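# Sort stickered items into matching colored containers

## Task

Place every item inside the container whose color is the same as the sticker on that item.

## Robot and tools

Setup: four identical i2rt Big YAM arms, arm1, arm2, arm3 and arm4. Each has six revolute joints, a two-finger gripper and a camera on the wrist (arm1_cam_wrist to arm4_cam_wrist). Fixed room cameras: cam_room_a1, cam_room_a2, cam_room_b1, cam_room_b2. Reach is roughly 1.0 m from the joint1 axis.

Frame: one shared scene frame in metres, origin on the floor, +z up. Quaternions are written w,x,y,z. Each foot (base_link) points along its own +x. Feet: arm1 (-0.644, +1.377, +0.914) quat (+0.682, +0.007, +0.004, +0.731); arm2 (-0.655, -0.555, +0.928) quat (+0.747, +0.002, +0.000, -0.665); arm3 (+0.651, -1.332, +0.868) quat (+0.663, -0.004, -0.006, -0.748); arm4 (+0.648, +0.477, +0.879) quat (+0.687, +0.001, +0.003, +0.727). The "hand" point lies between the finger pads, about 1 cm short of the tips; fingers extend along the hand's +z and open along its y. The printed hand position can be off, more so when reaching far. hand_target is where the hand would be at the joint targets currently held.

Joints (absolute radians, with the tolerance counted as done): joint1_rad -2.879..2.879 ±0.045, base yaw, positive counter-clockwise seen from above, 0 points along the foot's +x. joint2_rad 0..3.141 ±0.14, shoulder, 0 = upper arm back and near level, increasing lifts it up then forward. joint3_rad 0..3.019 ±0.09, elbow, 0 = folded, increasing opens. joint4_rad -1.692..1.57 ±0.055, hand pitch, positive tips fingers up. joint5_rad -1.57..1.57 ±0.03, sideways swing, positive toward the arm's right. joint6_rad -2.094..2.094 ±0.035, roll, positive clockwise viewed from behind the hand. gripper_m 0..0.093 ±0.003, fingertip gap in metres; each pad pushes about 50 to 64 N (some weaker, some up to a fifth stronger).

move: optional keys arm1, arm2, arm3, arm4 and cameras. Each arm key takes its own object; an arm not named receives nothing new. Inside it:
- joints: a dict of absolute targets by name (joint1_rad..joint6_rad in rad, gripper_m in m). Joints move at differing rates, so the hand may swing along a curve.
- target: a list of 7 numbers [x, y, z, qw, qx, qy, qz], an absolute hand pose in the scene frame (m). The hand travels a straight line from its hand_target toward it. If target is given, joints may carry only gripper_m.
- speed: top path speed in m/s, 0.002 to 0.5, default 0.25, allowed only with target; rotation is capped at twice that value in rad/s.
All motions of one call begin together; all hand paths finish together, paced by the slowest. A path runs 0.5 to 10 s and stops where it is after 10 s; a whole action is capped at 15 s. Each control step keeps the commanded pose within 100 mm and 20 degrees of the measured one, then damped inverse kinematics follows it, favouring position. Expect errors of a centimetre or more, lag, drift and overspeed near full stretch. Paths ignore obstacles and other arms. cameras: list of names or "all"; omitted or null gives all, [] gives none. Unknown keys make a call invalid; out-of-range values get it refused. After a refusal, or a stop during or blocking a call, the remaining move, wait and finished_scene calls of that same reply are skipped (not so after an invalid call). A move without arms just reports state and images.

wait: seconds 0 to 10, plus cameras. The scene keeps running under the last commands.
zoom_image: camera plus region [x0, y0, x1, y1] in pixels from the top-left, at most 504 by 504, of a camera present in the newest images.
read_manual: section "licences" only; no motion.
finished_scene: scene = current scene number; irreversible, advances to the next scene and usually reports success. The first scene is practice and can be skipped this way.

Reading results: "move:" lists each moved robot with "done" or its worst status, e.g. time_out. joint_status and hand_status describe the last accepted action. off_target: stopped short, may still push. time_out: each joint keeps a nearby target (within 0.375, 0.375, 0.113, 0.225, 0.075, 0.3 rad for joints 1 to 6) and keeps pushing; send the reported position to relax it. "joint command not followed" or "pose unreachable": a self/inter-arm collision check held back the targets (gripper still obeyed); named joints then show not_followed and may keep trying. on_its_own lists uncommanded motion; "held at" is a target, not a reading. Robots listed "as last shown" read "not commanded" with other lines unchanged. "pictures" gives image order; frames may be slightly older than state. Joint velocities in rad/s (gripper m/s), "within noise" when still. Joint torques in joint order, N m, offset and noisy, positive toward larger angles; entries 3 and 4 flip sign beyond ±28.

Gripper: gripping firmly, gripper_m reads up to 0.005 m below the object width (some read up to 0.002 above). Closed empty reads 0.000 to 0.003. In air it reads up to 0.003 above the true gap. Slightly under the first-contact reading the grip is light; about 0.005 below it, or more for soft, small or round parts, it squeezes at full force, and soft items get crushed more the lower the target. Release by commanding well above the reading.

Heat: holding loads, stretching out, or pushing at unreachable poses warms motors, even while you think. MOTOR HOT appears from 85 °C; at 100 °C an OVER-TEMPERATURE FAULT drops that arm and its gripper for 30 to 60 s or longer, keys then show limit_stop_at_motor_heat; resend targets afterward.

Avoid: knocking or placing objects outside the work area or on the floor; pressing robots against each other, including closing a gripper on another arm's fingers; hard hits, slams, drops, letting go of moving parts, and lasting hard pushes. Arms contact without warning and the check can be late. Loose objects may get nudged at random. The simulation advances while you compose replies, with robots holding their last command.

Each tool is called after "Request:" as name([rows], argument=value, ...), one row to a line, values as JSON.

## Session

Request:
move(arm1={"joints":{"joint1_rad":1.48,"joint2_rad":1.3,"joint3_rad":1.64,"joint4_rad":-1.1,"joint5_rad":0,"joint6_rad":0,"gripper_m":0.08}}, arm2={"joints":{"joint1_rad":-1.52,"joint2_rad":1.3,"joint3_rad":1.64,"joint4_rad":-1.1,"joint5_rad":0,"joint6_rad":0,"gripper_m":0.08}}, arm3={"joints":{"joint1_rad":1.70,"joint2_rad":1.3,"joint3_rad":1.64,"joint4_rad":-1.1,"joint5_rad":0,"joint6_rad":0,"gripper_m":0.085}}, arm4={"joints":{"joint1_rad":-1.45,"joint2_rad":1.3,"joint3_rad":1.64,"joint4_rad":-1.1,"joint5_rad":0,"joint6_rad":0,"gripper_m":0.085}}, cameras=["arm1_cam_wrist","arm2_cam_wrist","arm3_cam_wrist","arm4_cam_wrist"])

Scene clock: 1.93 s.
Joint torques (N m): arm1=[-2.37 -8.06 14.69 1.7 0.03 -0.04] | arm2=[0.91 -13.1 13.05 2.36 -0.02 -0.08] | arm3=[1.32 -10.81 11.36 1.52 0.12 -0.1] | arm4=[1.08 -11.28 11.63 1.39 0.04 0.16]
Motor temperatures (°C): arm1=[20 23 28 23 21 21 21] | arm2=[23 24 27 22 22 20 23] | arm3=[24 23 24 23 24 23 23] | arm4=[21 22 24 22 24 21 24]
Heat: arm1: hottest joint3_rad 28 °C; arm2: hottest joint3_rad 27 °C; arm3: hottest joint1_rad 24 °C; arm4: hottest joint3_rad 24 °C.
move: arm1 done; arm2 done; arm3 done; arm4 done
Joint velocities: within noise
arm1.joint_positions: joint1_rad=+1.486 joint2_rad=+1.299 joint3_rad=+1.603 joint4_rad=-1.108 joint5_rad=-0.001 joint6_rad=+0.007 gripper_m=+0.08006
arm1.joint_status: all done
arm1.hand: x=-1.1572 y=+1.3847 z=+1.3729 quat_wxyz=(-0.002, +0.924, -0.010, -0.381) (m; scene frame)
arm1.hand_target: x=-1.1604 y=+1.3880 z=+1.3936 quat_wxyz=(-0.005, +0.916, -0.010, -0.401) (m; scene frame)
arm1.hand_status: not commanded
arm2.joint_positions: joint1_rad=-1.523 joint2_rad=+1.309 joint3_rad=+1.622 joint4_rad=-1.105 joint5_rad=+0.000 joint6_rad=+0.014 gripper_m=+0.08009
arm2.joint_status: all done
arm2.hand: x=-1.1743 y=-0.6426 z=+1.3831 quat_wxyz=(-0.033, -0.923, -0.070, +0.377) (m; scene frame)
arm2.hand_target: x=-1.1730 y=-0.6438 z=+1.3983 quat_wxyz=(-0.032, -0.916, -0.078, +0.392) (m; scene frame)
arm2.hand_status: not commanded
arm3.joint_positions: joint1_rad=+1.696 joint2_rad=+1.293 joint3_rad=+1.619 joint4_rad=-1.104 joint5_rad=-0.002 joint6_rad=+0.005 gripper_m=+0.08506
arm3.joint_status: all done
arm3.hand: x=+1.1708 y=-1.3229 z=+1.3312 quat_wxyz=(-0.387, +0.003, -0.922, +0.003) (m; scene frame)
arm3.hand_target: x=+1.1747 y=-1.3213 z=+1.3395 quat_wxyz=(-0.395, +0.006, -0.919, +0.005) (m; scene frame)
arm3.hand_status: not commanded
arm4.joint_positions: joint1_rad=-1.453 joint2_rad=+1.294 joint3_rad=+1.603 joint4_rad=-1.107 joint5_rad=+0.001 joint6_rad=-0.012 gripper_m=+0.08512
arm4.joint_status: all done
arm4.hand: x=+1.1616 y=+0.5685 z=+1.3298 quat_wxyz=(-0.373, +0.087, -0.923, -0.029) (m; scene frame)
arm4.hand_target: x=+1.1664 y=+0.5708 z=+1.3479 quat_wxyz=(-0.391, +0.082, -0.916, -0.033) (m; scene frame)
arm4.hand_status: not commanded
pictures: arm1_cam_wrist, arm2_cam_wrist, arm3_cam_wrist, arm4_cam_wrist
Images, in order (width x height): arm1_cam_wrist 672x504, arm2_cam_wrist 672x504, arm3_cam_wrist 672x504, arm4_cam_wrist 672x504.

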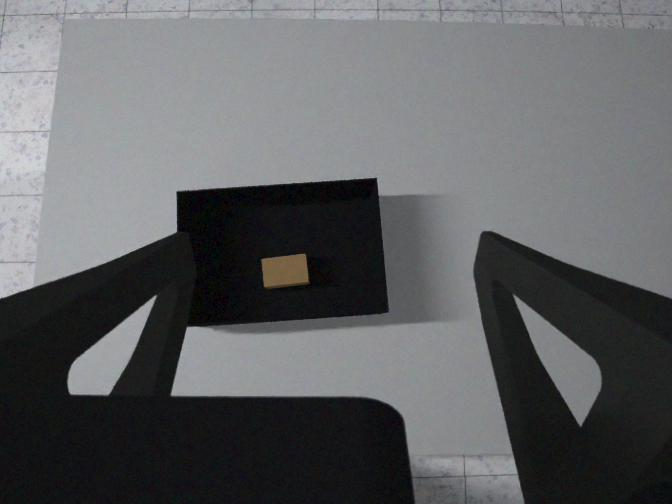

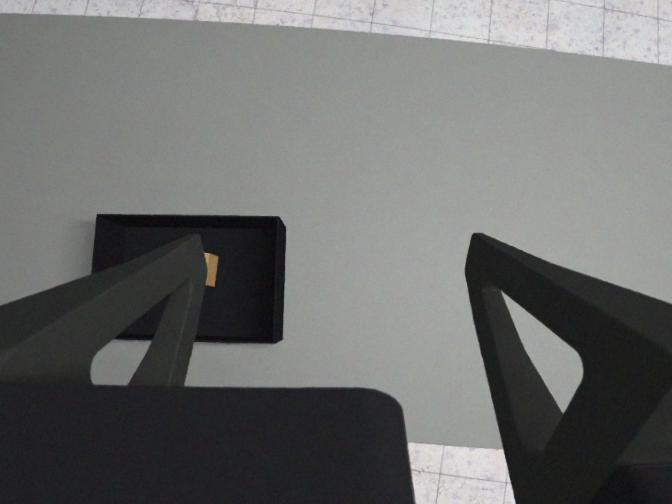

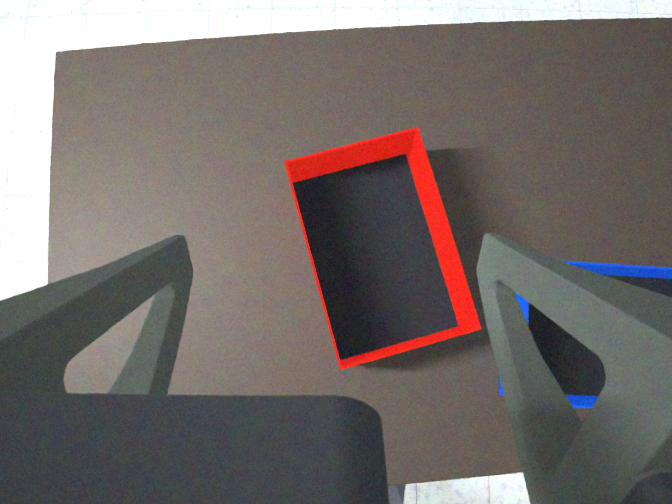

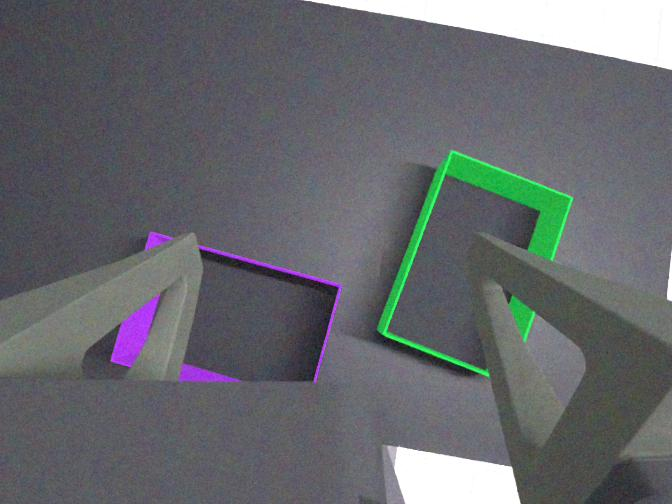

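Request:
move(arm2={"joints":{"joint1_rad":-1.10}}, cameras=["arm1_cam_wrist","arm2_cam_wrist","cam_room_b1","cam_room_b2"])

Request:
zoom_image(camera="arm1_cam_wrist", region=[205, 210, 365, 330])

Request:
zoom_image(camera="arm2_cam_wrist", region=[250, 200, 410, 320])

Scene clock: 7.87 s.
Joint torques (N m): arm1=[-2.73 -7.71 14.6 1.78 0.08 -0.07] | arm2=[0.03 -13.1 13.03 2.37 0.01 -0.05] | arm3=[1.49 -10.99 11.4 1.57 0.12 -0.1] | arm4=[0.67 -10.93 11.67 1.28 0.08 0.18]
Motor temperatures (°C): arm1=[20 23 30 23 21 21 21] | arm2=[23 24 29 22 22 20 23] | arm3=[24 23 24 23 24 23 23] | arm4=[21 22 25 22 24 21 24]
Heat: arm1: hottest joint3_rad 30 °C; arm2: hottest joint3_rad 29 °C; arm3: hottest joint1_rad 24 °C; arm4: hottest joint3_rad 25 °C.
move: arm2 done
Joint velocities: within noise
arm1, arm3, arm4: as last shown
arm2.joint_positions: joint1_rad=-1.091 joint2_rad=+1.309 joint3_rad=+1.622 joint4_rad=-1.105 joint5_rad=-0.001 joint6_rad=+0.013 gripper_m=+0.08009
arm2.joint_status: all done
arm2.hand: x=-1.0907 y=-0.8518 z=+1.3826 quat_wxyz=(-0.113, -0.887, -0.267, +0.360) (m; scene frame)
arm2.hand_target: x=-1.0925 y=-0.8473 z=+1.3978 quat_wxyz=(-0.113, -0.880, -0.267, +0.376) (m; scene frame)
arm2.hand_status: not commanded
pictures: arm1_cam_wrist, arm2_cam_wrist, cam_room_b1, cam_room_b2
Images, in order (width x height): arm1_cam_wrist 672x504, arm2_cam_wrist 672x504, cam_room_b1 672x504, cam_room_b2 672x504.

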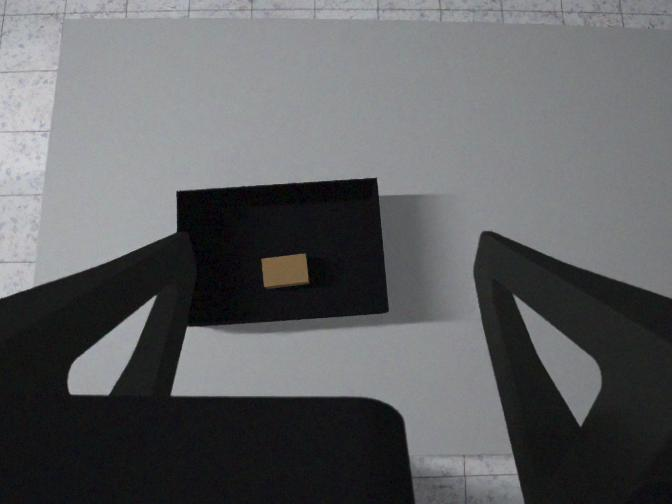

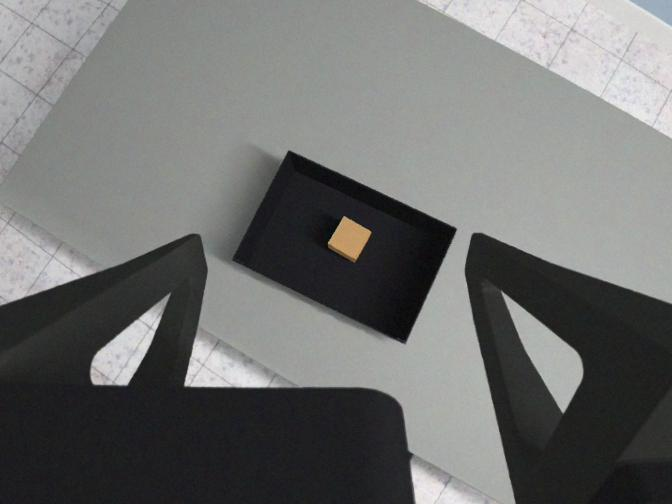

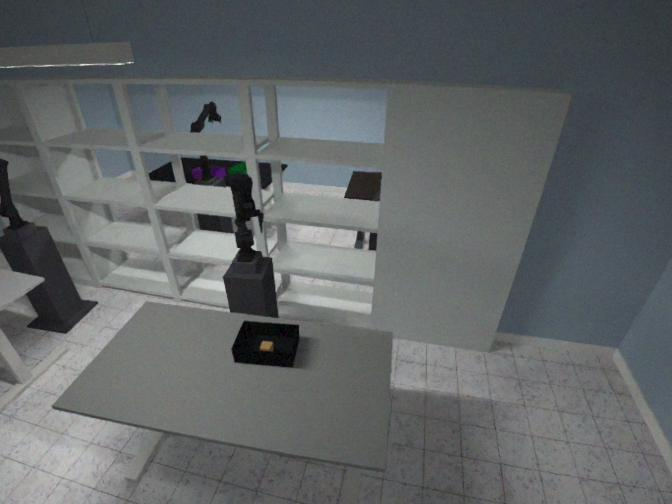

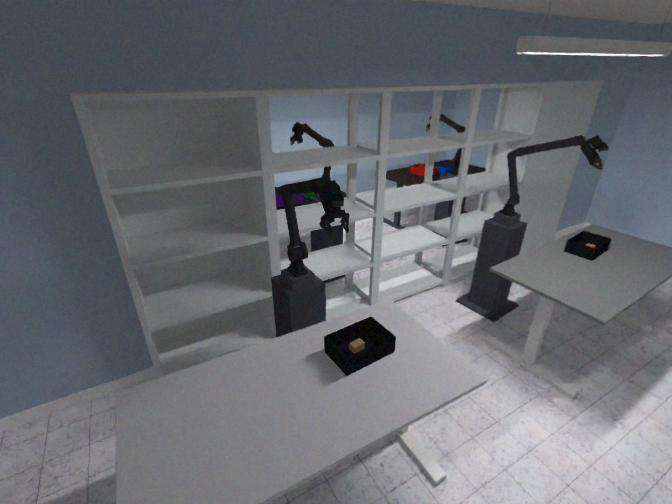

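Scaled by 3.150.

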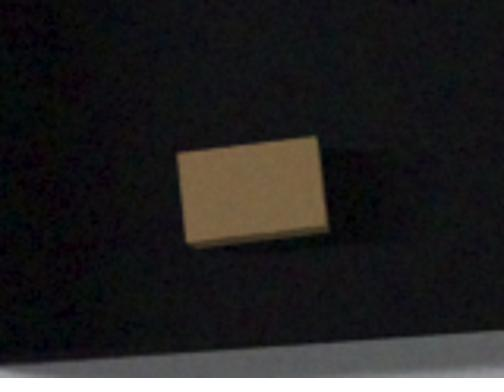

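Scaled by 3.150.

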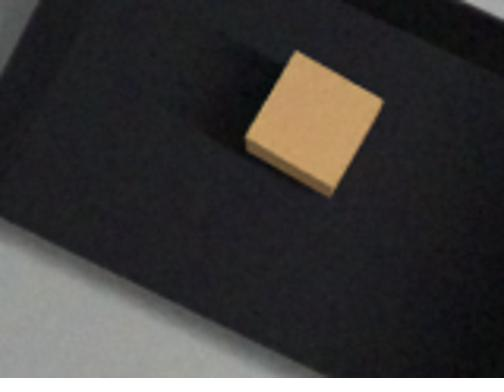

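Request:
zoom_image(camera="cam_room_b1", region=[235, 325, 299, 373])

Request:
zoom_image(camera="cam_room_b2", region=[325, 320, 389, 368])

Request:
zoom_image(camera="cam_room_b2", region=[560, 225, 624, 273])

Scaled by 7.875.

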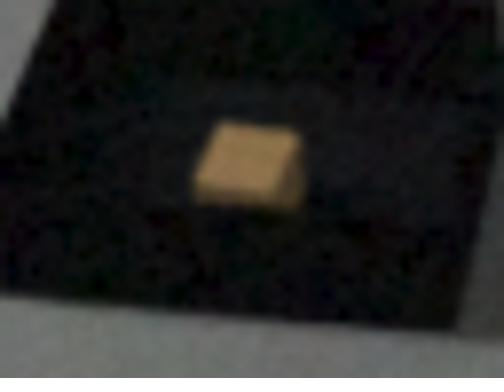

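Scaled by 7.875.

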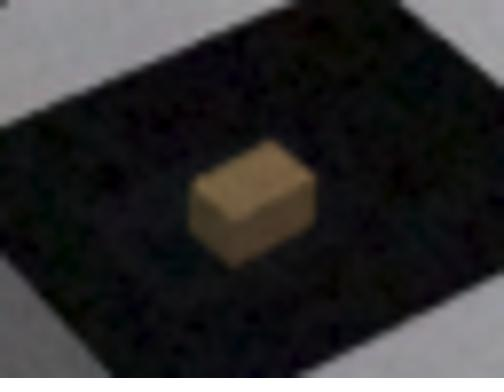

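Scaled by 7.875.

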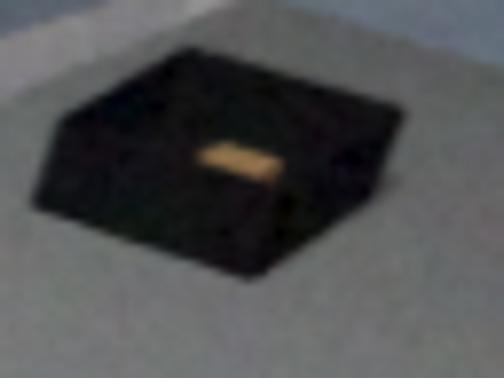

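Request:
move(arm1={"target":[-1.236,1.320,0.87,0.0906,-0.7345,0.6650,0.1001],"speed":0.45,"joints":{"gripper_m":0.072}}, arm2={"target":[-1.2195,-0.898,0.87,0.0046,0.9902,0.0340,-0.1349],"speed":0.35}, arm3={"joints":{"joint1_rad":-1.958,"joint2_rad":0.75,"joint3_rad":0.77,"joint4_rad":-1.0,"joint5_rad":0,"joint6_rad":0}}, arm4={"joints":{"joint1_rad":0.878,"joint2_rad":0.75,"joint3_rad":0.77,"joint4_rad":-1.0,"joint5_rad":0,"joint6_rad":0}}, cameras=["arm1_cam_wrist","arm2_cam_wrist"])

Scene clock: 57.93 s.
Joint torques (N m): arm1=[-1.03 -16.97 12.44 -0.03 0.28 0.11] | arm2=[0.15 -21.36 12.71 1.16 0.29 0.24] | arm3=[0.62 -4.07 9.77 1.22 -0.08 -0.11] | arm4=[0.85 -3.43 10.06 1.14 0.16 0.15]
Motor temperatures (°C): arm1=[20 24 37 23 21 21 21] | arm2=[23 25 34 22 22 20 23] | arm3=[24 24 28 23 24 23 23] | arm4=[21 23 33 22 24 21 24]
Heat: arm1: hottest joint3_rad 37 °C; arm2: hottest joint3_rad 34 °C; arm3: hottest joint3_rad 28 °C; arm4: hottest joint3_rad 33 °C.
move: arm1 off_target; arm2 off_target; arm3 done; arm4 done
Joint velocities: within noise
arm1.joint_positions: joint1_rad=+1.668 joint2_rad=+2.162 joint3_rad=+1.495 joint4_rad=-0.980 joint5_rad=+0.264 joint6_rad=+1.639 gripper_m=+0.07207
arm1.joint_status: all done
arm1.hand: x=-1.2155 y=+1.3276 z=+0.8545 quat_wxyz=(-0.107, +0.737, -0.662, -0.087) (m; scene frame)
arm1.hand_target: x=-1.2351 y=+1.3200 z=+0.8705 quat_wxyz=(-0.090, +0.735, -0.665, -0.100) (m; scene frame)
arm1.hand_status: off_target (0.027 m and 2.4 deg from the pose sent, 0.513 m and 87.2 deg at the start)
arm2.joint_positions: joint1_rad=-1.099 joint2_rad=+2.153 joint3_rad=+1.497 joint4_rad=-0.706 joint5_rad=+0.127 joint6_rad=+0.481 gripper_m=+0.08009
arm2.joint_status: not commanded
arm2.hand: x=-1.1994 y=-0.8923 z=+0.8629 quat_wxyz=(+0.003, -0.992, -0.047, +0.120) (m; scene frame)
arm2.hand_target: x=-1.2188 y=-0.8975 z=+0.8705 quat_wxyz=(-0.005, -0.990, -0.034, +0.135) (m; scene frame)
arm2.hand_status: off_target (0.022 m and 2.4 deg from the pose sent, 0.531 m and 41.2 deg at the start)
arm3.joint_positions: joint1_rad=-1.948 joint2_rad=+0.760 joint3_rad=+0.769 joint4_rad=-1.004 joint5_rad=+0.002 joint6_rad=+0.005 gripper_m=+0.08506
arm3.joint_status: all done
arm3.hand: x=+0.3787 y=-1.1795 z=+1.1031 quat_wxyz=(+0.064, -0.929, +0.241, +0.273) (m; scene frame)
arm3.hand_target: x=+0.3802 y=-1.1773 z=+1.1067 quat_wxyz=(+0.067, -0.927, +0.242, +0.279) (m; scene frame)
arm3.hand_status: not commanded
arm4.joint_positions: joint1_rad=+0.876 joint2_rad=+0.756 joint3_rad=+0.758 joint4_rad=-1.008 joint5_rad=-0.002 joint6_rad=-0.011 gripper_m=+0.08512
arm4.joint_status: all done
arm4.hand: x=+0.4029 y=+0.6607 z=+1.1126 quat_wxyz=(-0.085, +0.913, -0.297, -0.266) (m; scene frame)
arm4.hand_target: x=+0.4000 y=+0.6627 z=+1.1215 quat_wxyz=(-0.089, +0.908, -0.300, -0.278) (m; scene frame)
arm4.hand_status: not commanded
pictures: arm1_cam_wrist, arm2_cam_wrist
Images, in order (width x height): arm1_cam_wrist 672x504, arm2_cam_wrist 672x504.

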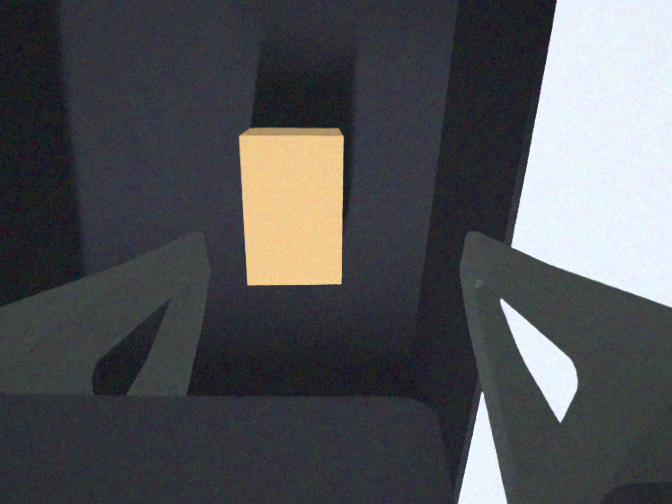

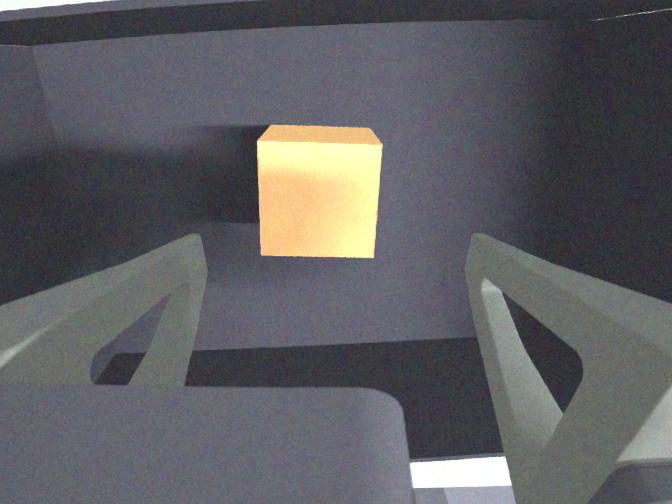

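Request:
move(arm1={"target":[-1.248,1.310,0.750,0.0906,-0.7345,0.6650,0.1001],"speed":0.2}, arm2={"target":[-1.2245,-0.8995,0.742,0.0046,0.9902,0.0340,-0.1349],"speed":0.2}, cameras=["arm1_cam_wrist","arm2_cam_wrist"])

Scene clock: 73.23 s.
Joint torques (N m): arm1=[-1.03 -18.08 10.69 0.8 0.28 0.08] | arm2=[0.09 -21.6 10.82 1.7 0.3 0.17] | arm3=[0.73 -4.01 9.81 1.26 -0.09 -0.1] | arm4=[1.08 -3.14 10.04 1.17 0.13 0.13]
Motor temperatures (°C): arm1=[20 25 36 23 21 21 21] | arm2=[23 26 33 22 22 20 23] | arm3=[24 23 29 23 24 23 23] | arm4=[21 22 36 22 24 21 24]
Heat: arm1: hottest joint3_rad 36 °C; arm2: hottest joint3_rad 33 °C; arm3: hottest joint3_rad 29 °C; arm4: hottest joint3_rad 36 °C.
move: arm1 off_target; arm2 off_target
Joint velocities: within noise
arm1.joint_positions: joint1_rad=+1.680 joint2_rad=+2.390 joint3_rad=+1.554 joint4_rad=-0.825 joint5_rad=+0.264 joint6_rad=+1.654 gripper_m=+0.07207
arm1.joint_status: not commanded
arm1.hand: x=-1.2246 y=+1.3202 z=+0.7400 quat_wxyz=(-0.111, +0.736, -0.663, -0.084) (m; scene frame)
arm1.hand_target: x=-1.2472 y=+1.3100 z=+0.7509 quat_wxyz=(-0.090, +0.735, -0.665, -0.100) (m; scene frame)
arm1.hand_status: off_target (0.027 m and 3.0 deg from the pose sent, 0.111 m and 2.4 deg at the start)
arm2.joint_positions: joint1_rad=-1.101 joint2_rad=+2.380 joint3_rad=+1.538 joint4_rad=-0.516 joint5_rad=+0.126 joint6_rad=+0.483 gripper_m=+0.08008
arm2.joint_status: not commanded
arm2.hand: x=-1.2071 y=-0.8956 z=+0.7446 quat_wxyz=(+0.001, -0.992, -0.045, +0.122) (m; scene frame)
arm2.hand_target: x=-1.2238 y=-0.8990 z=+0.7424 quat_wxyz=(-0.005, -0.990, -0.034, +0.135) (m; scene frame)
arm2.hand_status: off_target (0.018 m and 2.1 deg from the pose sent, 0.124 m and 2.4 deg at the start)
arm3, arm4: as last shown
arm3.hand_target: x=+0.3801 y=-1.1773 z=+1.1066 quat_wxyz=(+0.067, -0.927, +0.242, +0.279) (m; scene frame)
pictures: arm1_cam_wrist, arm2_cam_wrist
Images, in order (width x height): arm1_cam_wrist 672x504, arm2_cam_wrist 672x504.

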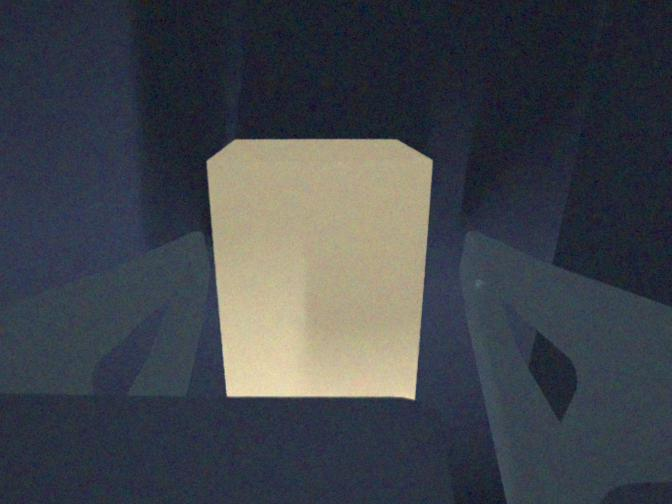

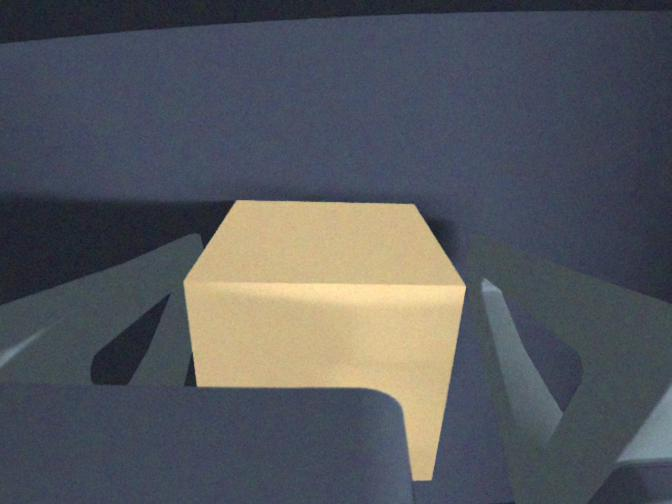

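Request:
move(arm1={"joints":{"gripper_m":0.033}}, arm2={"joints":{"gripper_m":0.044}}, cameras=[])

Request:
move(arm1={"target":[-1.195,1.325,0.91,0.0906,-0.7345,0.6650,0.1001],"speed":0.35}, arm2={"target":[-1.185,-0.885,0.91,0.0046,0.9902,0.0340,-0.1349],"speed":0.35}, cameras=[])

Request:
move(arm1={"joints":{"joint2_rad":1.2,"joint3_rad":1.4,"joint4_rad":0.1,"joint5_rad":0,"joint6_rad":0}}, arm2={"joints":{"joint2_rad":1.2,"joint3_rad":1.4,"joint4_rad":0.1,"joint5_rad":0,"joint6_rad":0}}, cameras=["cam_room_b1","cam_room_b2"])

Scene clock: 83.67 s.
Joint torques (N m): arm1=[-1.03 -17.44 10.44 0.46 0.27 0.1] | arm2=[-0.09 -21.77 10.84 1.68 0.26 0.18] | arm3=[0.62 -3.84 9.8 1.25 -0.08 -0.11] | arm4=[0.85 -3.78 10.1 1.13 0.18 0.15]
Motor temperatures (°C): arm1=[20 25 35 23 21 21 21] | arm2=[23 26 34 22 22 20 23] | arm3=[24 23 30 23 24 23 23] | arm4=[21 22 37 22 24 21 24]
Heat: arm1: hottest joint3_rad 35 °C; arm2: hottest joint3_rad 34 °C; arm3: hottest joint3_rad 30 °C; arm4: hottest joint3_rad 37 °C.
move: arm1 off_target; arm2 off_target
Joint velocities: within noise
arm1.joint_positions: joint1_rad=+1.680 joint2_rad=+2.390 joint3_rad=+1.555 joint4_rad=-0.824 joint5_rad=+0.264 joint6_rad=+1.655 gripper_m=+0.04432
arm1.joint_status: gripper_m off_target (ended at +0.04434, target +0.03300)
arm1.hand: x=-1.2255 y=+1.3199 z=+0.7404 quat_wxyz=(-0.111, +0.735, -0.663, -0.084) (m; scene frame)
arm1.hand_target: x=-1.2473 y=+1.3100 z=+0.7509 quat_wxyz=(-0.090, +0.735, -0.665, -0.100) (m; scene frame)
arm1.hand_status: not commanded
arm2.joint_positions: joint1_rad=-1.101 joint2_rad=+2.380 joint3_rad=+1.538 joint4_rad=-0.516 joint5_rad=+0.127 joint6_rad=+0.483 gripper_m=+0.05303
arm2.joint_status: gripper_m off_target (ended at +0.05305, target +0.04400)
arm2.hand: x=-1.2072 y=-0.8954 z=+0.7447 quat_wxyz=(+0.002, -0.991, -0.045, +0.122) (m; scene frame)
arm2.hand_target: x=-1.2238 y=-0.8989 z=+0.7424 quat_wxyz=(-0.005, -0.990, -0.034, +0.135) (m; scene frame)
arm2.hand_status: not commanded
arm3, arm4: as last shown
pictures: none
No camera images: "cameras" was empty.

Scene clock: 85.00 s.
Joint torques (N m): arm1=[-2.08 -14.04 8.83 -0.01 0.32 -0.01] | arm2=[1.44 -18.9 8.84 0.84 0.29 0.22] | arm3=[0.67 -4.07 9.77 1.26 -0.08 -0.1] | arm4=[1.08 -3.37 10 1.16 0.18 0.14]
Motor temperatures (°C): arm1=[20 25 35 23 22 21 21] | arm2=[23 26 34 22 22 20 23] | arm3=[24 23 30 23 24 23 23] | arm4=[21 22 37 22 24 21 24]
Heat: arm1: hottest joint3_rad 35 °C; arm2: hottest joint3_rad 34 °C; arm3: hottest joint3_rad 30 °C; arm4: hottest joint3_rad 37 °C.
move: arm1 done; arm2 off_target
Joint velocities: within noise
arm1.joint_positions: joint1_rad=+1.680 joint2_rad=+2.003 joint3_rad=+1.409 joint4_rad=-0.996 joint5_rad=+0.264 joint6_rad=+1.655 gripper_m=+0.04431
arm1.joint_status: not commanded
arm1.hand: x=-1.1972 y=+1.3241 z=+0.9151 quat_wxyz=(-0.083, +0.733, -0.667, -0.105) (m; scene frame)
arm1.hand_target: x=-1.1950 y=+1.3250 z=+0.9101 quat_wxyz=(-0.090, +0.735, -0.665, -0.100) (m; scene frame)
arm1.hand_status: done (0.006 m and 1.1 deg from the pose sent, 0.172 m and 2.9 deg at the start)
arm2.joint_positions: joint1_rad=-1.101 joint2_rad=+2.004 joint3_rad=+1.435 joint4_rad=-0.715 joint5_rad=+0.131 joint6_rad=+0.494 gripper_m=+0.05303
arm2.joint_status: not commanded
arm2.hand: x=-1.1950 y=-0.8869 z=+0.9313 quat_wxyz=(-0.016, -0.987, -0.037, +0.154) (m; scene frame)
arm2.hand_target: x=-1.1847 y=-0.8846 z=+0.9105 quat_wxyz=(-0.004, -0.990, -0.034, +0.135) (m; scene frame)
arm2.hand_status: off_target (0.024 m and 2.6 deg from the pose sent, 0.167 m and 2.0 deg at the start)
arm3, arm4: as last shown
pictures: none
No camera images: "cameras" was empty.

Scene clock: 86.73 s.
Joint torques (N m): arm1=[-1.9 -6.95 13.14 2.32 -0.04 -0.02] | arm2=[1.32 -10.81 12.31 2.52 -0.18 -0.08] | arm3=[0.62 -4.01 9.8 1.26 -0.07 -0.11] | arm4=[0.97 -3.25 10.03 1.2 0.14 0.15]
Motor temperatures (°C): arm1=[20 25 35 23 21 21 21] | arm2=[23 26 34 22 22 20 23] | arm3=[24 23 30 23 24 23 23] | arm4=[21 22 37 22 24 21 24]
Heat: arm1: hottest joint3_rad 35 °C; arm2: hottest joint3_rad 34 °C; arm3: hottest joint3_rad 30 °C; arm4: hottest joint3_rad 37 °C.
move: arm1 done; arm2 done
Joint velocities: within noise
arm1.joint_positions: joint1_rad=+1.680 joint2_rad=+1.207 joint3_rad=+1.386 joint4_rad=+0.082 joint5_rad=+0.002 joint6_rad=+0.008 gripper_m=+0.04429
arm1.joint_status: all done
arm1.hand: x=-1.1891 y=+1.2767 z=+1.5621 quat_wxyz=(+0.072, +0.601, +0.053, -0.794) (m; scene frame)
arm1.hand_target: x=-1.1823 y=+1.2780 z=+1.5787 quat_wxyz=(+0.070, +0.585, +0.054, -0.806) (m; scene frame)
arm1.hand_status: not commanded
arm2.joint_positions: joint1_rad=-1.101 joint2_rad=+1.200 joint3_rad=+1.396 joint4_rad=+0.096 joint5_rad=+0.003 joint6_rad=+0.014 gripper_m=+0.05304
arm2.joint_status: all done
arm2.hand: x=-1.1216 y=-0.8655 z=+1.5799 quat_wxyz=(-0.236, -0.574, -0.168, +0.766) (m; scene frame)
arm2.hand_target: x=-1.1186 y=-0.8689 z=+1.5827 quat_wxyz=(-0.235, -0.569, -0.175, +0.769) (m; scene frame)
arm2.hand_status: not commanded
arm3, arm4: as last shown
arm3.hand: x=+0.3787 y=-1.1795 z=+1.1032 quat_wxyz=(+0.064, -0.929, +0.241, +0.273) (m; scene frame)
arm3.hand_target: x=+0.3802 y=-1.1773 z=+1.1067 quat_wxyz=(+0.067, -0.927, +0.242, +0.279) (m; scene frame)
pictures: cam_room_b1, cam_room_b2
Images, in order (width x height): cam_room_b1 672x504, cam_room_b2 672x504.

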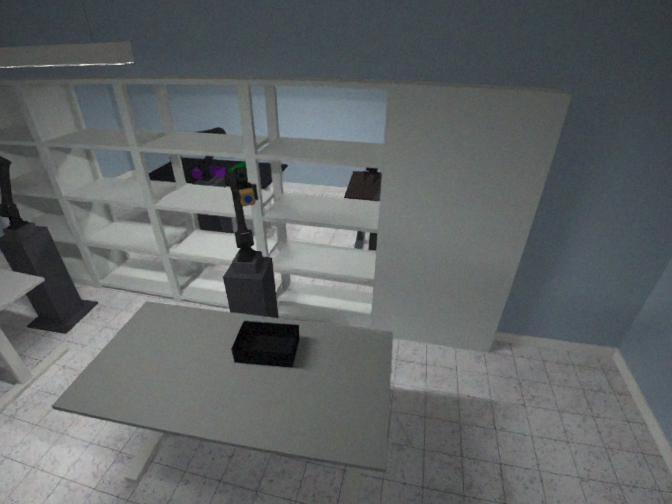

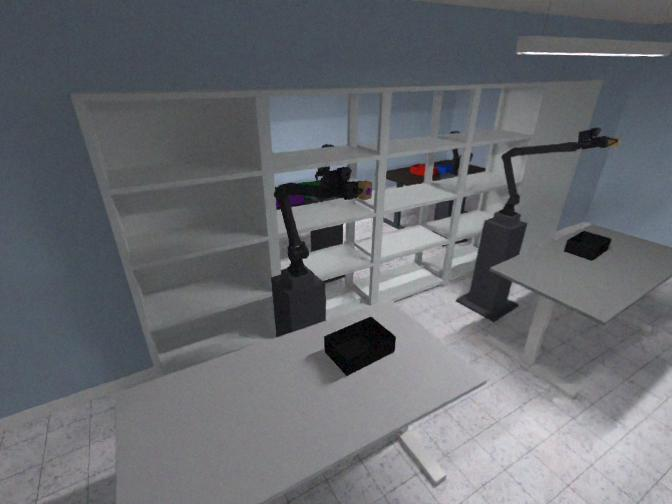

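Request:
move(arm1={"joints":{"joint1_rad":-2.245,"joint2_rad":0.75,"joint3_rad":0.77,"joint4_rad":-1.29,"joint5_rad":0,"joint6_rad":0}}, arm2={"joints":{"joint1_rad":0.918,"joint2_rad":0.75,"joint3_rad":0.77,"joint4_rad":-1.29,"joint5_rad":0,"joint6_rad":0}}, cameras=[])

Request:
move(arm1={"target":[0.010,0.930,1.10,0.1288,0.2961,0.9455,-0.0403],"speed":0.4}, arm2={"target":[-0.002,-0.9436,1.09,0.1302,0.2627,0.9553,-0.0358],"speed":0.4}, cameras=[])

Request:
move(arm1={"target":[0.010,0.930,1.024,0.1288,0.2961,0.9455,-0.0403],"speed":0.2}, arm2={"target":[0.0,-0.9436,0.985,0.1302,0.2627,0.9553,-0.0358],"speed":0.2}, cameras=["arm1_cam_wrist","arm2_cam_wrist"])

Scene clock: 106.57 s.
Joint torques (N m): arm1=[-2.43 -0.5 13.12 0.64 -0.05 -0.02] | arm2=[1.08 -3.66 11.82 0.87 0.1 -0.06] | arm3=[0.67 -3.9 9.78 1.26 -0.09 -0.1] | arm4=[0.79 -3.08 10.07 1.2 0.17 0.15]
Motor temperatures (°C): arm1=[20 25 35 23 21 21 22] | arm2=[23 26 34 22 22 20 24] | arm3=[24 23 31 23 24 23 23] | arm4=[21 22 38 22 24 21 24]
Heat: arm1: hottest joint3_rad 35 °C; arm2: hottest joint3_rad 34 °C; arm3: hottest joint3_rad 31 °C; arm4: hottest joint3_rad 38 °C.
move: arm1 done; arm2 done
Joint velocities: within noise
arm1.joint_positions: joint1_rad=-2.239 joint2_rad=+0.759 joint3_rad=+0.747 joint4_rad=-1.281 joint5_rad=+0.002 joint6_rad=+0.006 gripper_m=+0.04433
arm1.joint_status: all done
arm1.hand: x=-0.4403 y=+1.2391 z=+1.1101 quat_wxyz=(-0.124, -0.295, -0.946, +0.042) (m; scene frame)
arm1.hand_target: x=-0.4386 y=+1.2366 z=+1.1218 quat_wxyz=(-0.135, -0.294, -0.945, +0.046) (m; scene frame)
arm1.hand_status: not commanded
arm2.joint_positions: joint1_rad=+0.914 joint2_rad=+0.755 joint3_rad=+0.763 joint4_rad=-1.278 joint5_rad=-0.003 joint6_rad=+0.013 gripper_m=+0.05308
arm2.joint_status: all done
arm2.hand: x=-0.4432 y=-0.6830 z=+1.1361 quat_wxyz=(-0.146, -0.270, -0.951, +0.036) (m; scene frame)
arm2.hand_target: x=-0.4444 y=-0.6818 z=+1.1394 quat_wxyz=(-0.145, -0.262, -0.953, +0.038) (m; scene frame)
arm2.hand_status: not commanded
arm3, arm4: as last shown
pictures: none
No camera images: "cameras" was empty.

Scene clock: 109.20 s.
Joint torques (N m): arm1=[-2.08 -21.25 16.75 0.58 -0.09 0.06] | arm2=[1.26 -23.88 16.46 0.72 0.15 -0.04] | arm3=[0.62 -3.96 9.8 1.26 -0.08 -0.1] | arm4=[0.91 -3.49 9.99 1.2 0.17 0.13]
Motor temperatures (°C): arm1=[20 25 35 23 21 21 22] | arm2=[23 26 35 22 22 20 24] | arm3=[24 23 31 23 24 23 23] | arm4=[21 22 38 22 24 21 24]
Heat: arm1: hottest joint3_rad 35 °C; arm2: hottest joint3_rad 35 °C; arm3: hottest joint3_rad 31 °C; arm4: hottest joint3_rad 38 °C.
move: arm1 off_target; arm2 off_target
Joint velocities: within noise
arm1.joint_positions: joint1_rad=-2.239 joint2_rad=+2.401 joint3_rad=+2.626 joint4_rad=-1.547 joint5_rad=-0.003 joint6_rad=+0.006 gripper_m=+0.04433
arm1.joint_status: not commanded
arm1.hand: x=+0.0034 y=+0.9370 z=+1.0853 quat_wxyz=(-0.111, -0.295, -0.948, +0.036) (m; scene frame)
arm1.hand_target: x=+0.0092 y=+0.9307 z=+1.0999 quat_wxyz=(-0.130, -0.296, -0.945, +0.041) (m; scene frame)
arm1.hand_status: off_target (0.018 m and 2.1 deg from the pose sent, 0.546 m and 0.6 deg at the start)
arm2.joint_positions: joint1_rad=+0.914 joint2_rad=+2.218 joint3_rad=+2.216 joint4_rad=-1.323 joint5_rad=+0.001 joint6_rad=+0.013 gripper_m=+0.05308
arm2.joint_status: not commanded
arm2.hand: x=-0.0154 y=-0.9396 z=+1.0807 quat_wxyz=(-0.119, -0.271, -0.955, +0.031) (m; scene frame)
arm2.hand_target: x=-0.0029 y=-0.9431 z=+1.0899 quat_wxyz=(-0.131, -0.263, -0.955, +0.036) (m; scene frame)
arm2.hand_status: off_target (0.017 m and 1.7 deg from the pose sent, 0.514 m and 2.0 deg at the start)
arm3, arm4: as last shown
pictures: none
No camera images: "cameras" was empty.

Scene clock: 110.37 s.
Joint torques (N m): arm1=[-2.14 -23.59 10.66 1.42 -0.02 0.13] | arm2=[1.2 -22.77 10.54 2.09 0.04 -0.04] | arm3=[0.5 -4.01 9.8 1.25 -0.08 -0.1] | arm4=[0.67 -3.6 10.1 1.33 0.16 0.14]
Motor temperatures (°C): arm1=[20 25 35 23 21 21 22] | arm2=[23 26 35 22 22 20 24] | arm3=[24 23 31 23 24 23 23] | arm4=[21 22 38 22 24 21 24]
Heat: arm1: hottest joint3_rad 35 °C; arm2: hottest joint3_rad 35 °C; arm3: hottest joint3_rad 31 °C; arm4: hottest joint3_rad 38 °C.
move: arm1 off_target; arm2 off_target
Joint velocities: within noise
arm1.joint_positions: joint1_rad=-2.239 joint2_rad=+2.384 joint3_rad=+2.395 joint4_rad=-1.325 joint5_rad=-0.004 joint6_rad=+0.006 gripper_m=+0.04411
arm1.joint_status: not commanded
arm1.hand: x=+0.0088 y=+0.9329 z=+1.0107 quat_wxyz=(-0.116, -0.295, -0.948, +0.037) (m; scene frame)
arm1.hand_target: x=+0.0100 y=+0.9302 z=+1.0239 quat_wxyz=(-0.129, -0.296, -0.946, +0.040) (m; scene frame)
arm1.hand_status: off_target (0.014 m and 1.6 deg from the pose sent, 0.062 m and 2.1 deg at the start)
arm2.joint_positions: joint1_rad=+0.916 joint2_rad=+2.244 joint3_rad=+2.082 joint4_rad=-1.111 joint5_rad=+0.003 joint6_rad=+0.013 gripper_m=+0.05308
arm2.joint_status: not commanded
arm2.hand: x=-0.0029 y=-0.9458 z=+1.0156 quat_wxyz=(-0.143, -0.269, -0.952, +0.038) (m; scene frame)
arm2.hand_target: x=-0.0010 y=-0.9429 z=+0.9856 quat_wxyz=(-0.130, -0.263, -0.955, +0.036) (m; scene frame)
arm2.hand_status: off_target (0.031 m and 1.8 deg from the pose sent, 0.097 m and 1.7 deg at the start)
arm3, arm4: as last shown
pictures: arm1_cam_wrist, arm2_cam_wrist
Images, in order (width x height): arm1_cam_wrist 672x504, arm2_cam_wrist 672x504.

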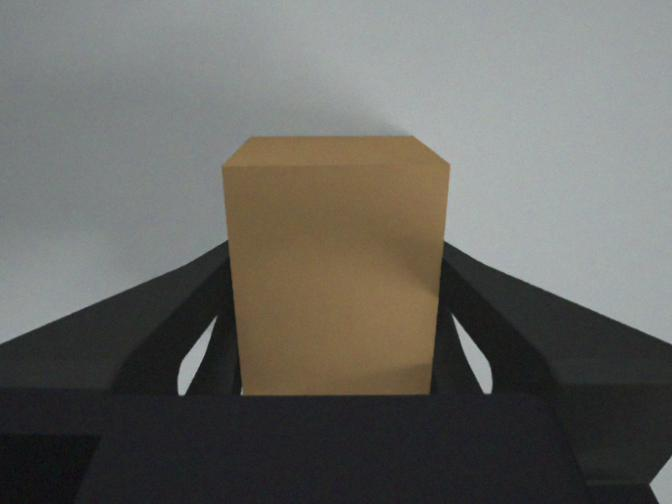

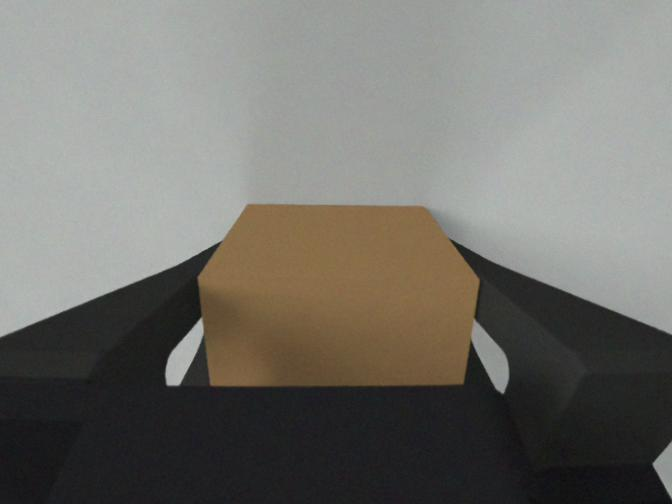

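Request:
move(arm1={"joints":{"gripper_m":0.075}}, arm2={"joints":{"gripper_m":0.083}}, cameras=[])

Request:
move(arm1={"target":[-0.40,1.21,1.13,0.1288,0.2961,0.9455,-0.0403],"speed":0.45}, arm2={"target":[-0.42,-0.696,1.13,0.1302,0.2627,0.9553,-0.0358],"speed":0.45}, arm3={"target":[-0.022,-0.955,1.10,0.0702,-0.9293,0.2394,0.2726],"speed":0.45}, arm4={"target":[-0.004,0.967,1.09,0.0889,-0.9100,0.3030,0.2680],"speed":0.45}, cameras=[])

Request:
move(arm3={"target":[-0.028,-0.954,1.022,0.0702,-0.9293,0.2394,0.2726],"speed":0.2}, arm4={"target":[-0.002,0.965,1.010,0.0889,-0.9100,0.3030,0.2680],"speed":0.2}, cameras=["arm3_cam_wrist","arm4_cam_wrist"])

Scene clock: 119.07 s.
Joint torques (N m): arm1=[-2.14 -23.88 11.17 1.25 -0.02 0.07] | arm2=[1.38 -22.83 10.54 1.99 0.04 -0.03] | arm3=[0.56 -3.96 9.81 1.28 -0.08 -0.1] | arm4=[1.08 -3.25 10.09 1.24 0.14 0.16]
Motor temperatures (°C): arm1=[20 25 35 23 21 21 22] | arm2=[23 26 35 22 22 20 24] | arm3=[24 23 31 23 24 23 23] | arm4=[21 22 38 22 24 21 24]
Heat: arm1: hottest joint3_rad 35 °C; arm2: hottest joint3_rad 35 °C; arm3: hottest joint3_rad 31 °C; arm4: hottest joint3_rad 38 °C.
move: arm1 done; arm2 done
Joint velocities: within noise
arm1.joint_positions: joint1_rad=-2.239 joint2_rad=+2.384 joint3_rad=+2.389 joint4_rad=-1.325 joint5_rad=-0.004 joint6_rad=+0.006 gripper_m=+0.07496
arm1.joint_status: all done
arm1.hand: x=+0.0077 y=+0.9337 z=+1.0081 quat_wxyz=(-0.113, -0.295, -0.948, +0.036) (m; scene frame)
arm1.hand_target: x=+0.0100 y=+0.9302 z=+1.0239 quat_wxyz=(-0.129, -0.296, -0.946, +0.040) (m; scene frame)
arm1.hand_status: not commanded
arm2.joint_positions: joint1_rad=+0.916 joint2_rad=+2.245 joint3_rad=+2.082 joint4_rad=-1.109 joint5_rad=+0.003 joint6_rad=+0.013 gripper_m=+0.08292
arm2.joint_status: all done
arm2.hand: x=-0.0025 y=-0.9461 z=+1.0149 quat_wxyz=(-0.144, -0.269, -0.951, +0.038) (m; scene frame)
arm2.hand_target: x=-0.0010 y=-0.9429 z=+0.9856 quat_wxyz=(-0.130, -0.263, -0.955, +0.036) (m; scene frame)
arm2.hand_status: not commanded
arm3.joint_positions: joint1_rad=-1.948 joint2_rad=+0.760 joint3_rad=+0.769 joint4_rad=-1.004 joint5_rad=+0.002 joint6_rad=+0.005 gripper_m=+0.08506
arm3.joint_status: not commanded
arm3.hand: x=+0.3787 y=-1.1795 z=+1.1032 quat_wxyz=(+0.064, -0.929, +0.241, +0.273) (m; scene frame)
arm3.hand_target: x=+0.3802 y=-1.1773 z=+1.1067 quat_wxyz=(+0.067, -0.927, +0.242, +0.279) (m; scene frame)
arm3.hand_status: not commanded
arm4.joint_positions: joint1_rad=+0.876 joint2_rad=+0.756 joint3_rad=+0.758 joint4_rad=-1.008 joint5_rad=-0.002 joint6_rad=-0.011 gripper_m=+0.08512
arm4.joint_status: not commanded
arm4.hand: x=+0.4029 y=+0.6607 z=+1.1126 quat_wxyz=(-0.085, +0.913, -0.297, -0.266) (m; scene frame)
arm4.hand_target: x=+0.4000 y=+0.6627 z=+1.1215 quat_wxyz=(-0.089, +0.908, -0.300, -0.278) (m; scene frame)
arm4.hand_status: not commanded
pictures: none
No camera images: "cameras" was empty.

Scene clock: 121.23 s.
Joint torques (N m): arm1=[-3.02 -0.79 11.21 0.59 -0.06 -0.04] | arm2=[1.03 -3.43 10.15 0.85 -0.09 0.01] | arm3=[1.08 -24.18 14.37 0.66 0.12 -0.12] | arm4=[0.85 -25.58 13.04 0.42 0.21 0.13]
Motor temperatures (°C): arm1=[20 25 35 23 21 21 22] | arm2=[23 26 35 22 22 20 24] | arm3=[24 23 31 23 24 23 23] | arm4=[21 22 39 22 24 21 24]
Heat: arm1: hottest joint3_rad 35 °C; arm2: hottest joint3_rad 35 °C; arm3: hottest joint3_rad 31 °C; arm4: hottest joint3_rad 39 °C.
move: arm1 done; arm2 off_target; arm3 off_target; arm4 off_target
Joint velocities: within noise
arm1.joint_positions: joint1_rad=-2.239 joint2_rad=+0.897 joint3_rad=+0.867 joint4_rad=-1.239 joint5_rad=-0.006 joint6_rad=+0.008 gripper_m=+0.07496
arm1.joint_status: not commanded
arm1.hand: x=-0.3977 y=+1.2115 z=+1.1324 quat_wxyz=(-0.137, -0.295, -0.945, +0.042) (m; scene frame)
arm1.hand_target: x=-0.4000 y=+1.2101 z=+1.1300 quat_wxyz=(-0.129, -0.296, -0.946, +0.040) (m; scene frame)
arm1.hand_status: done (0.004 m and 0.9 deg from the pose sent, 0.507 m and 1.9 deg at the start)
arm2.joint_positions: joint1_rad=+0.918 joint2_rad=+0.849 joint3_rad=+0.814 joint4_rad=-1.226 joint5_rad=+0.007 joint6_rad=+0.008 gripper_m=+0.08293
arm2.joint_status: not commanded
arm2.hand: x=-0.4162 y=-0.6999 z=+1.1402 quat_wxyz=(-0.148, -0.266, -0.952, +0.042) (m; scene frame)
arm2.hand_target: x=-0.4201 y=-0.6960 z=+1.1302 quat_wxyz=(-0.130, -0.263, -0.955, +0.036) (m; scene frame)
arm2.hand_status: off_target (0.012 m and 2.3 deg from the pose sent, 0.500 m and 1.8 deg at the start)
arm3.joint_positions: joint1_rad=-1.948 joint2_rad=+2.028 joint3_rad=+1.989 joint4_rad=-0.996 joint5_rad=+0.007 joint6_rad=+0.002 gripper_m=+0.08506
arm3.joint_status: not commanded
arm3.hand: x=-0.0138 y=-0.9655 z=+1.0757 quat_wxyz=(+0.062, -0.935, +0.241, +0.254) (m; scene frame)
arm3.hand_target: x=-0.0208 y=-0.9557 z=+1.0999 quat_wxyz=(+0.070, -0.929, +0.239, +0.273) (m; scene frame)
arm3.hand_status: off_target (0.028 m and 2.4 deg from the pose sent, 0.459 m and 0.7 deg at the start)
arm4.joint_positions: joint1_rad=+0.876 joint2_rad=+2.185 joint3_rad=+2.200 joint4_rad=-1.039 joint5_rad=+0.001 joint6_rad=-0.011 gripper_m=+0.08512
arm4.joint_status: not commanded
arm4.hand: x=+0.0024 y=+0.9583 z=+1.0774 quat_wxyz=(-0.084, +0.915, -0.298, -0.258) (m; scene frame)
arm4.hand_target: x=-0.0033 y=+0.9666 z=+1.0898 quat_wxyz=(-0.089, +0.910, -0.303, -0.269) (m; scene frame)
arm4.hand_status: off_target (0.017 m and 1.6 deg from the pose sent, 0.510 m and 0.9 deg at the start)
pictures: none
No camera images: "cameras" was empty.

Scene clock: 122.43 s.
Joint torques (N m): arm1=[-2.55 -1.03 11.1 0.58 -0.02 -0.05] | arm2=[1.08 -3.55 10.15 0.84 -0.09 0.03] | arm3=[1.26 -24.29 9.59 1.66 0.12 -0.11] | arm4=[0.73 -25.52 9.8 1.37 0.19 0.13]
Motor temperatures (°C): arm1=[20 25 35 23 21 21 22] | arm2=[23 26 34 22 22 20 24] | arm3=[24 23 31 23 24 23 23] | arm4=[21 22 38 22 24 21 24]
Heat: arm1: hottest joint3_rad 35 °C; arm2: hottest joint3_rad 34 °C; arm3: hottest joint3_rad 31 °C; arm4: hottest joint3_rad 38 °C.
move: arm3 done; arm4 done
Joint velocities: within noise
arm1, arm2: as last shown
arm3.joint_positions: joint1_rad=-1.948 joint2_rad=+2.069 joint3_rad=+1.911 joint4_rad=-0.842 joint5_rad=+0.008 joint6_rad=+0.002 gripper_m=+0.08506
arm3.joint_status: not commanded
arm3.hand: x=-0.0270 y=-0.9588 z=+1.0252 quat_wxyz=(+0.067, -0.930, +0.240, +0.270) (m; scene frame)
arm3.hand_target: x=-0.0279 y=-0.9541 z=+1.0218 quat_wxyz=(+0.070, -0.929, +0.239, +0.272) (m; scene frame)
arm3.hand_status: done (0.006 m and 0.5 deg from the pose sent, 0.057 m and 2.4 deg at the start)
arm4.joint_positions: joint1_rad=+0.876 joint2_rad=+2.192 joint3_rad=+2.048 joint4_rad=-0.865 joint5_rad=+0.001 joint6_rad=-0.011 gripper_m=+0.08512
arm4.joint_status: not commanded
arm4.hand: x=+0.0012 y=+0.9588 z=+1.0169 quat_wxyz=(-0.087, +0.913, -0.297, -0.264) (m; scene frame)
arm4.hand_target: x=-0.0017 y=+0.9649 z=+1.0101 quat_wxyz=(-0.089, +0.910, -0.303, -0.268) (m; scene frame)
arm4.hand_status: done (0.010 m and 0.9 deg from the pose sent, 0.068 m and 1.5 deg at the start)
pictures: arm3_cam_wrist, arm4_cam_wrist
Images, in order (width x height): arm3_cam_wrist 672x504, arm4_cam_wrist 672x504.

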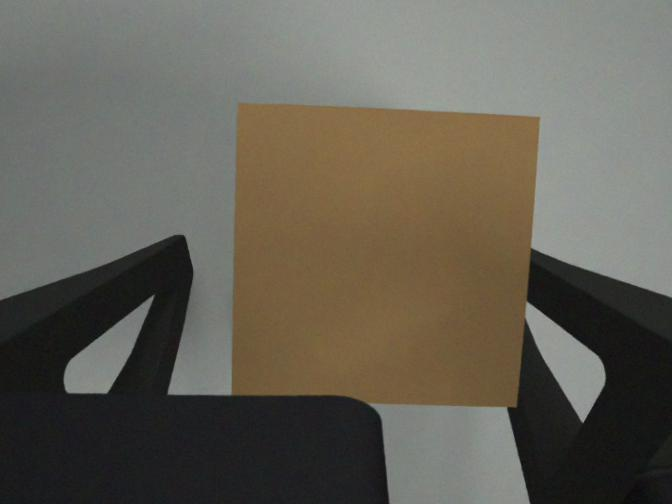

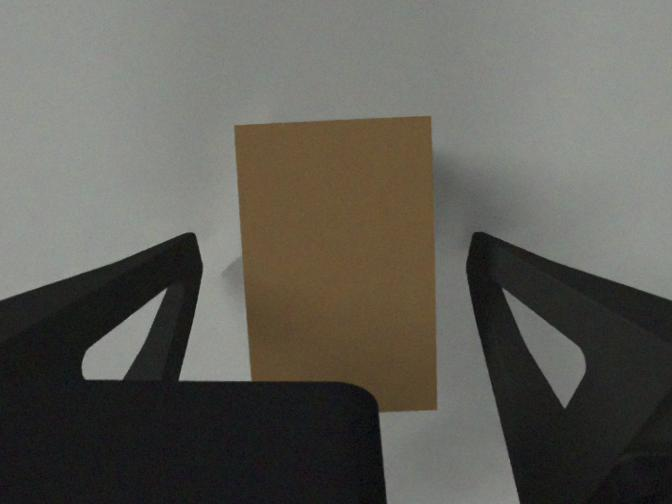

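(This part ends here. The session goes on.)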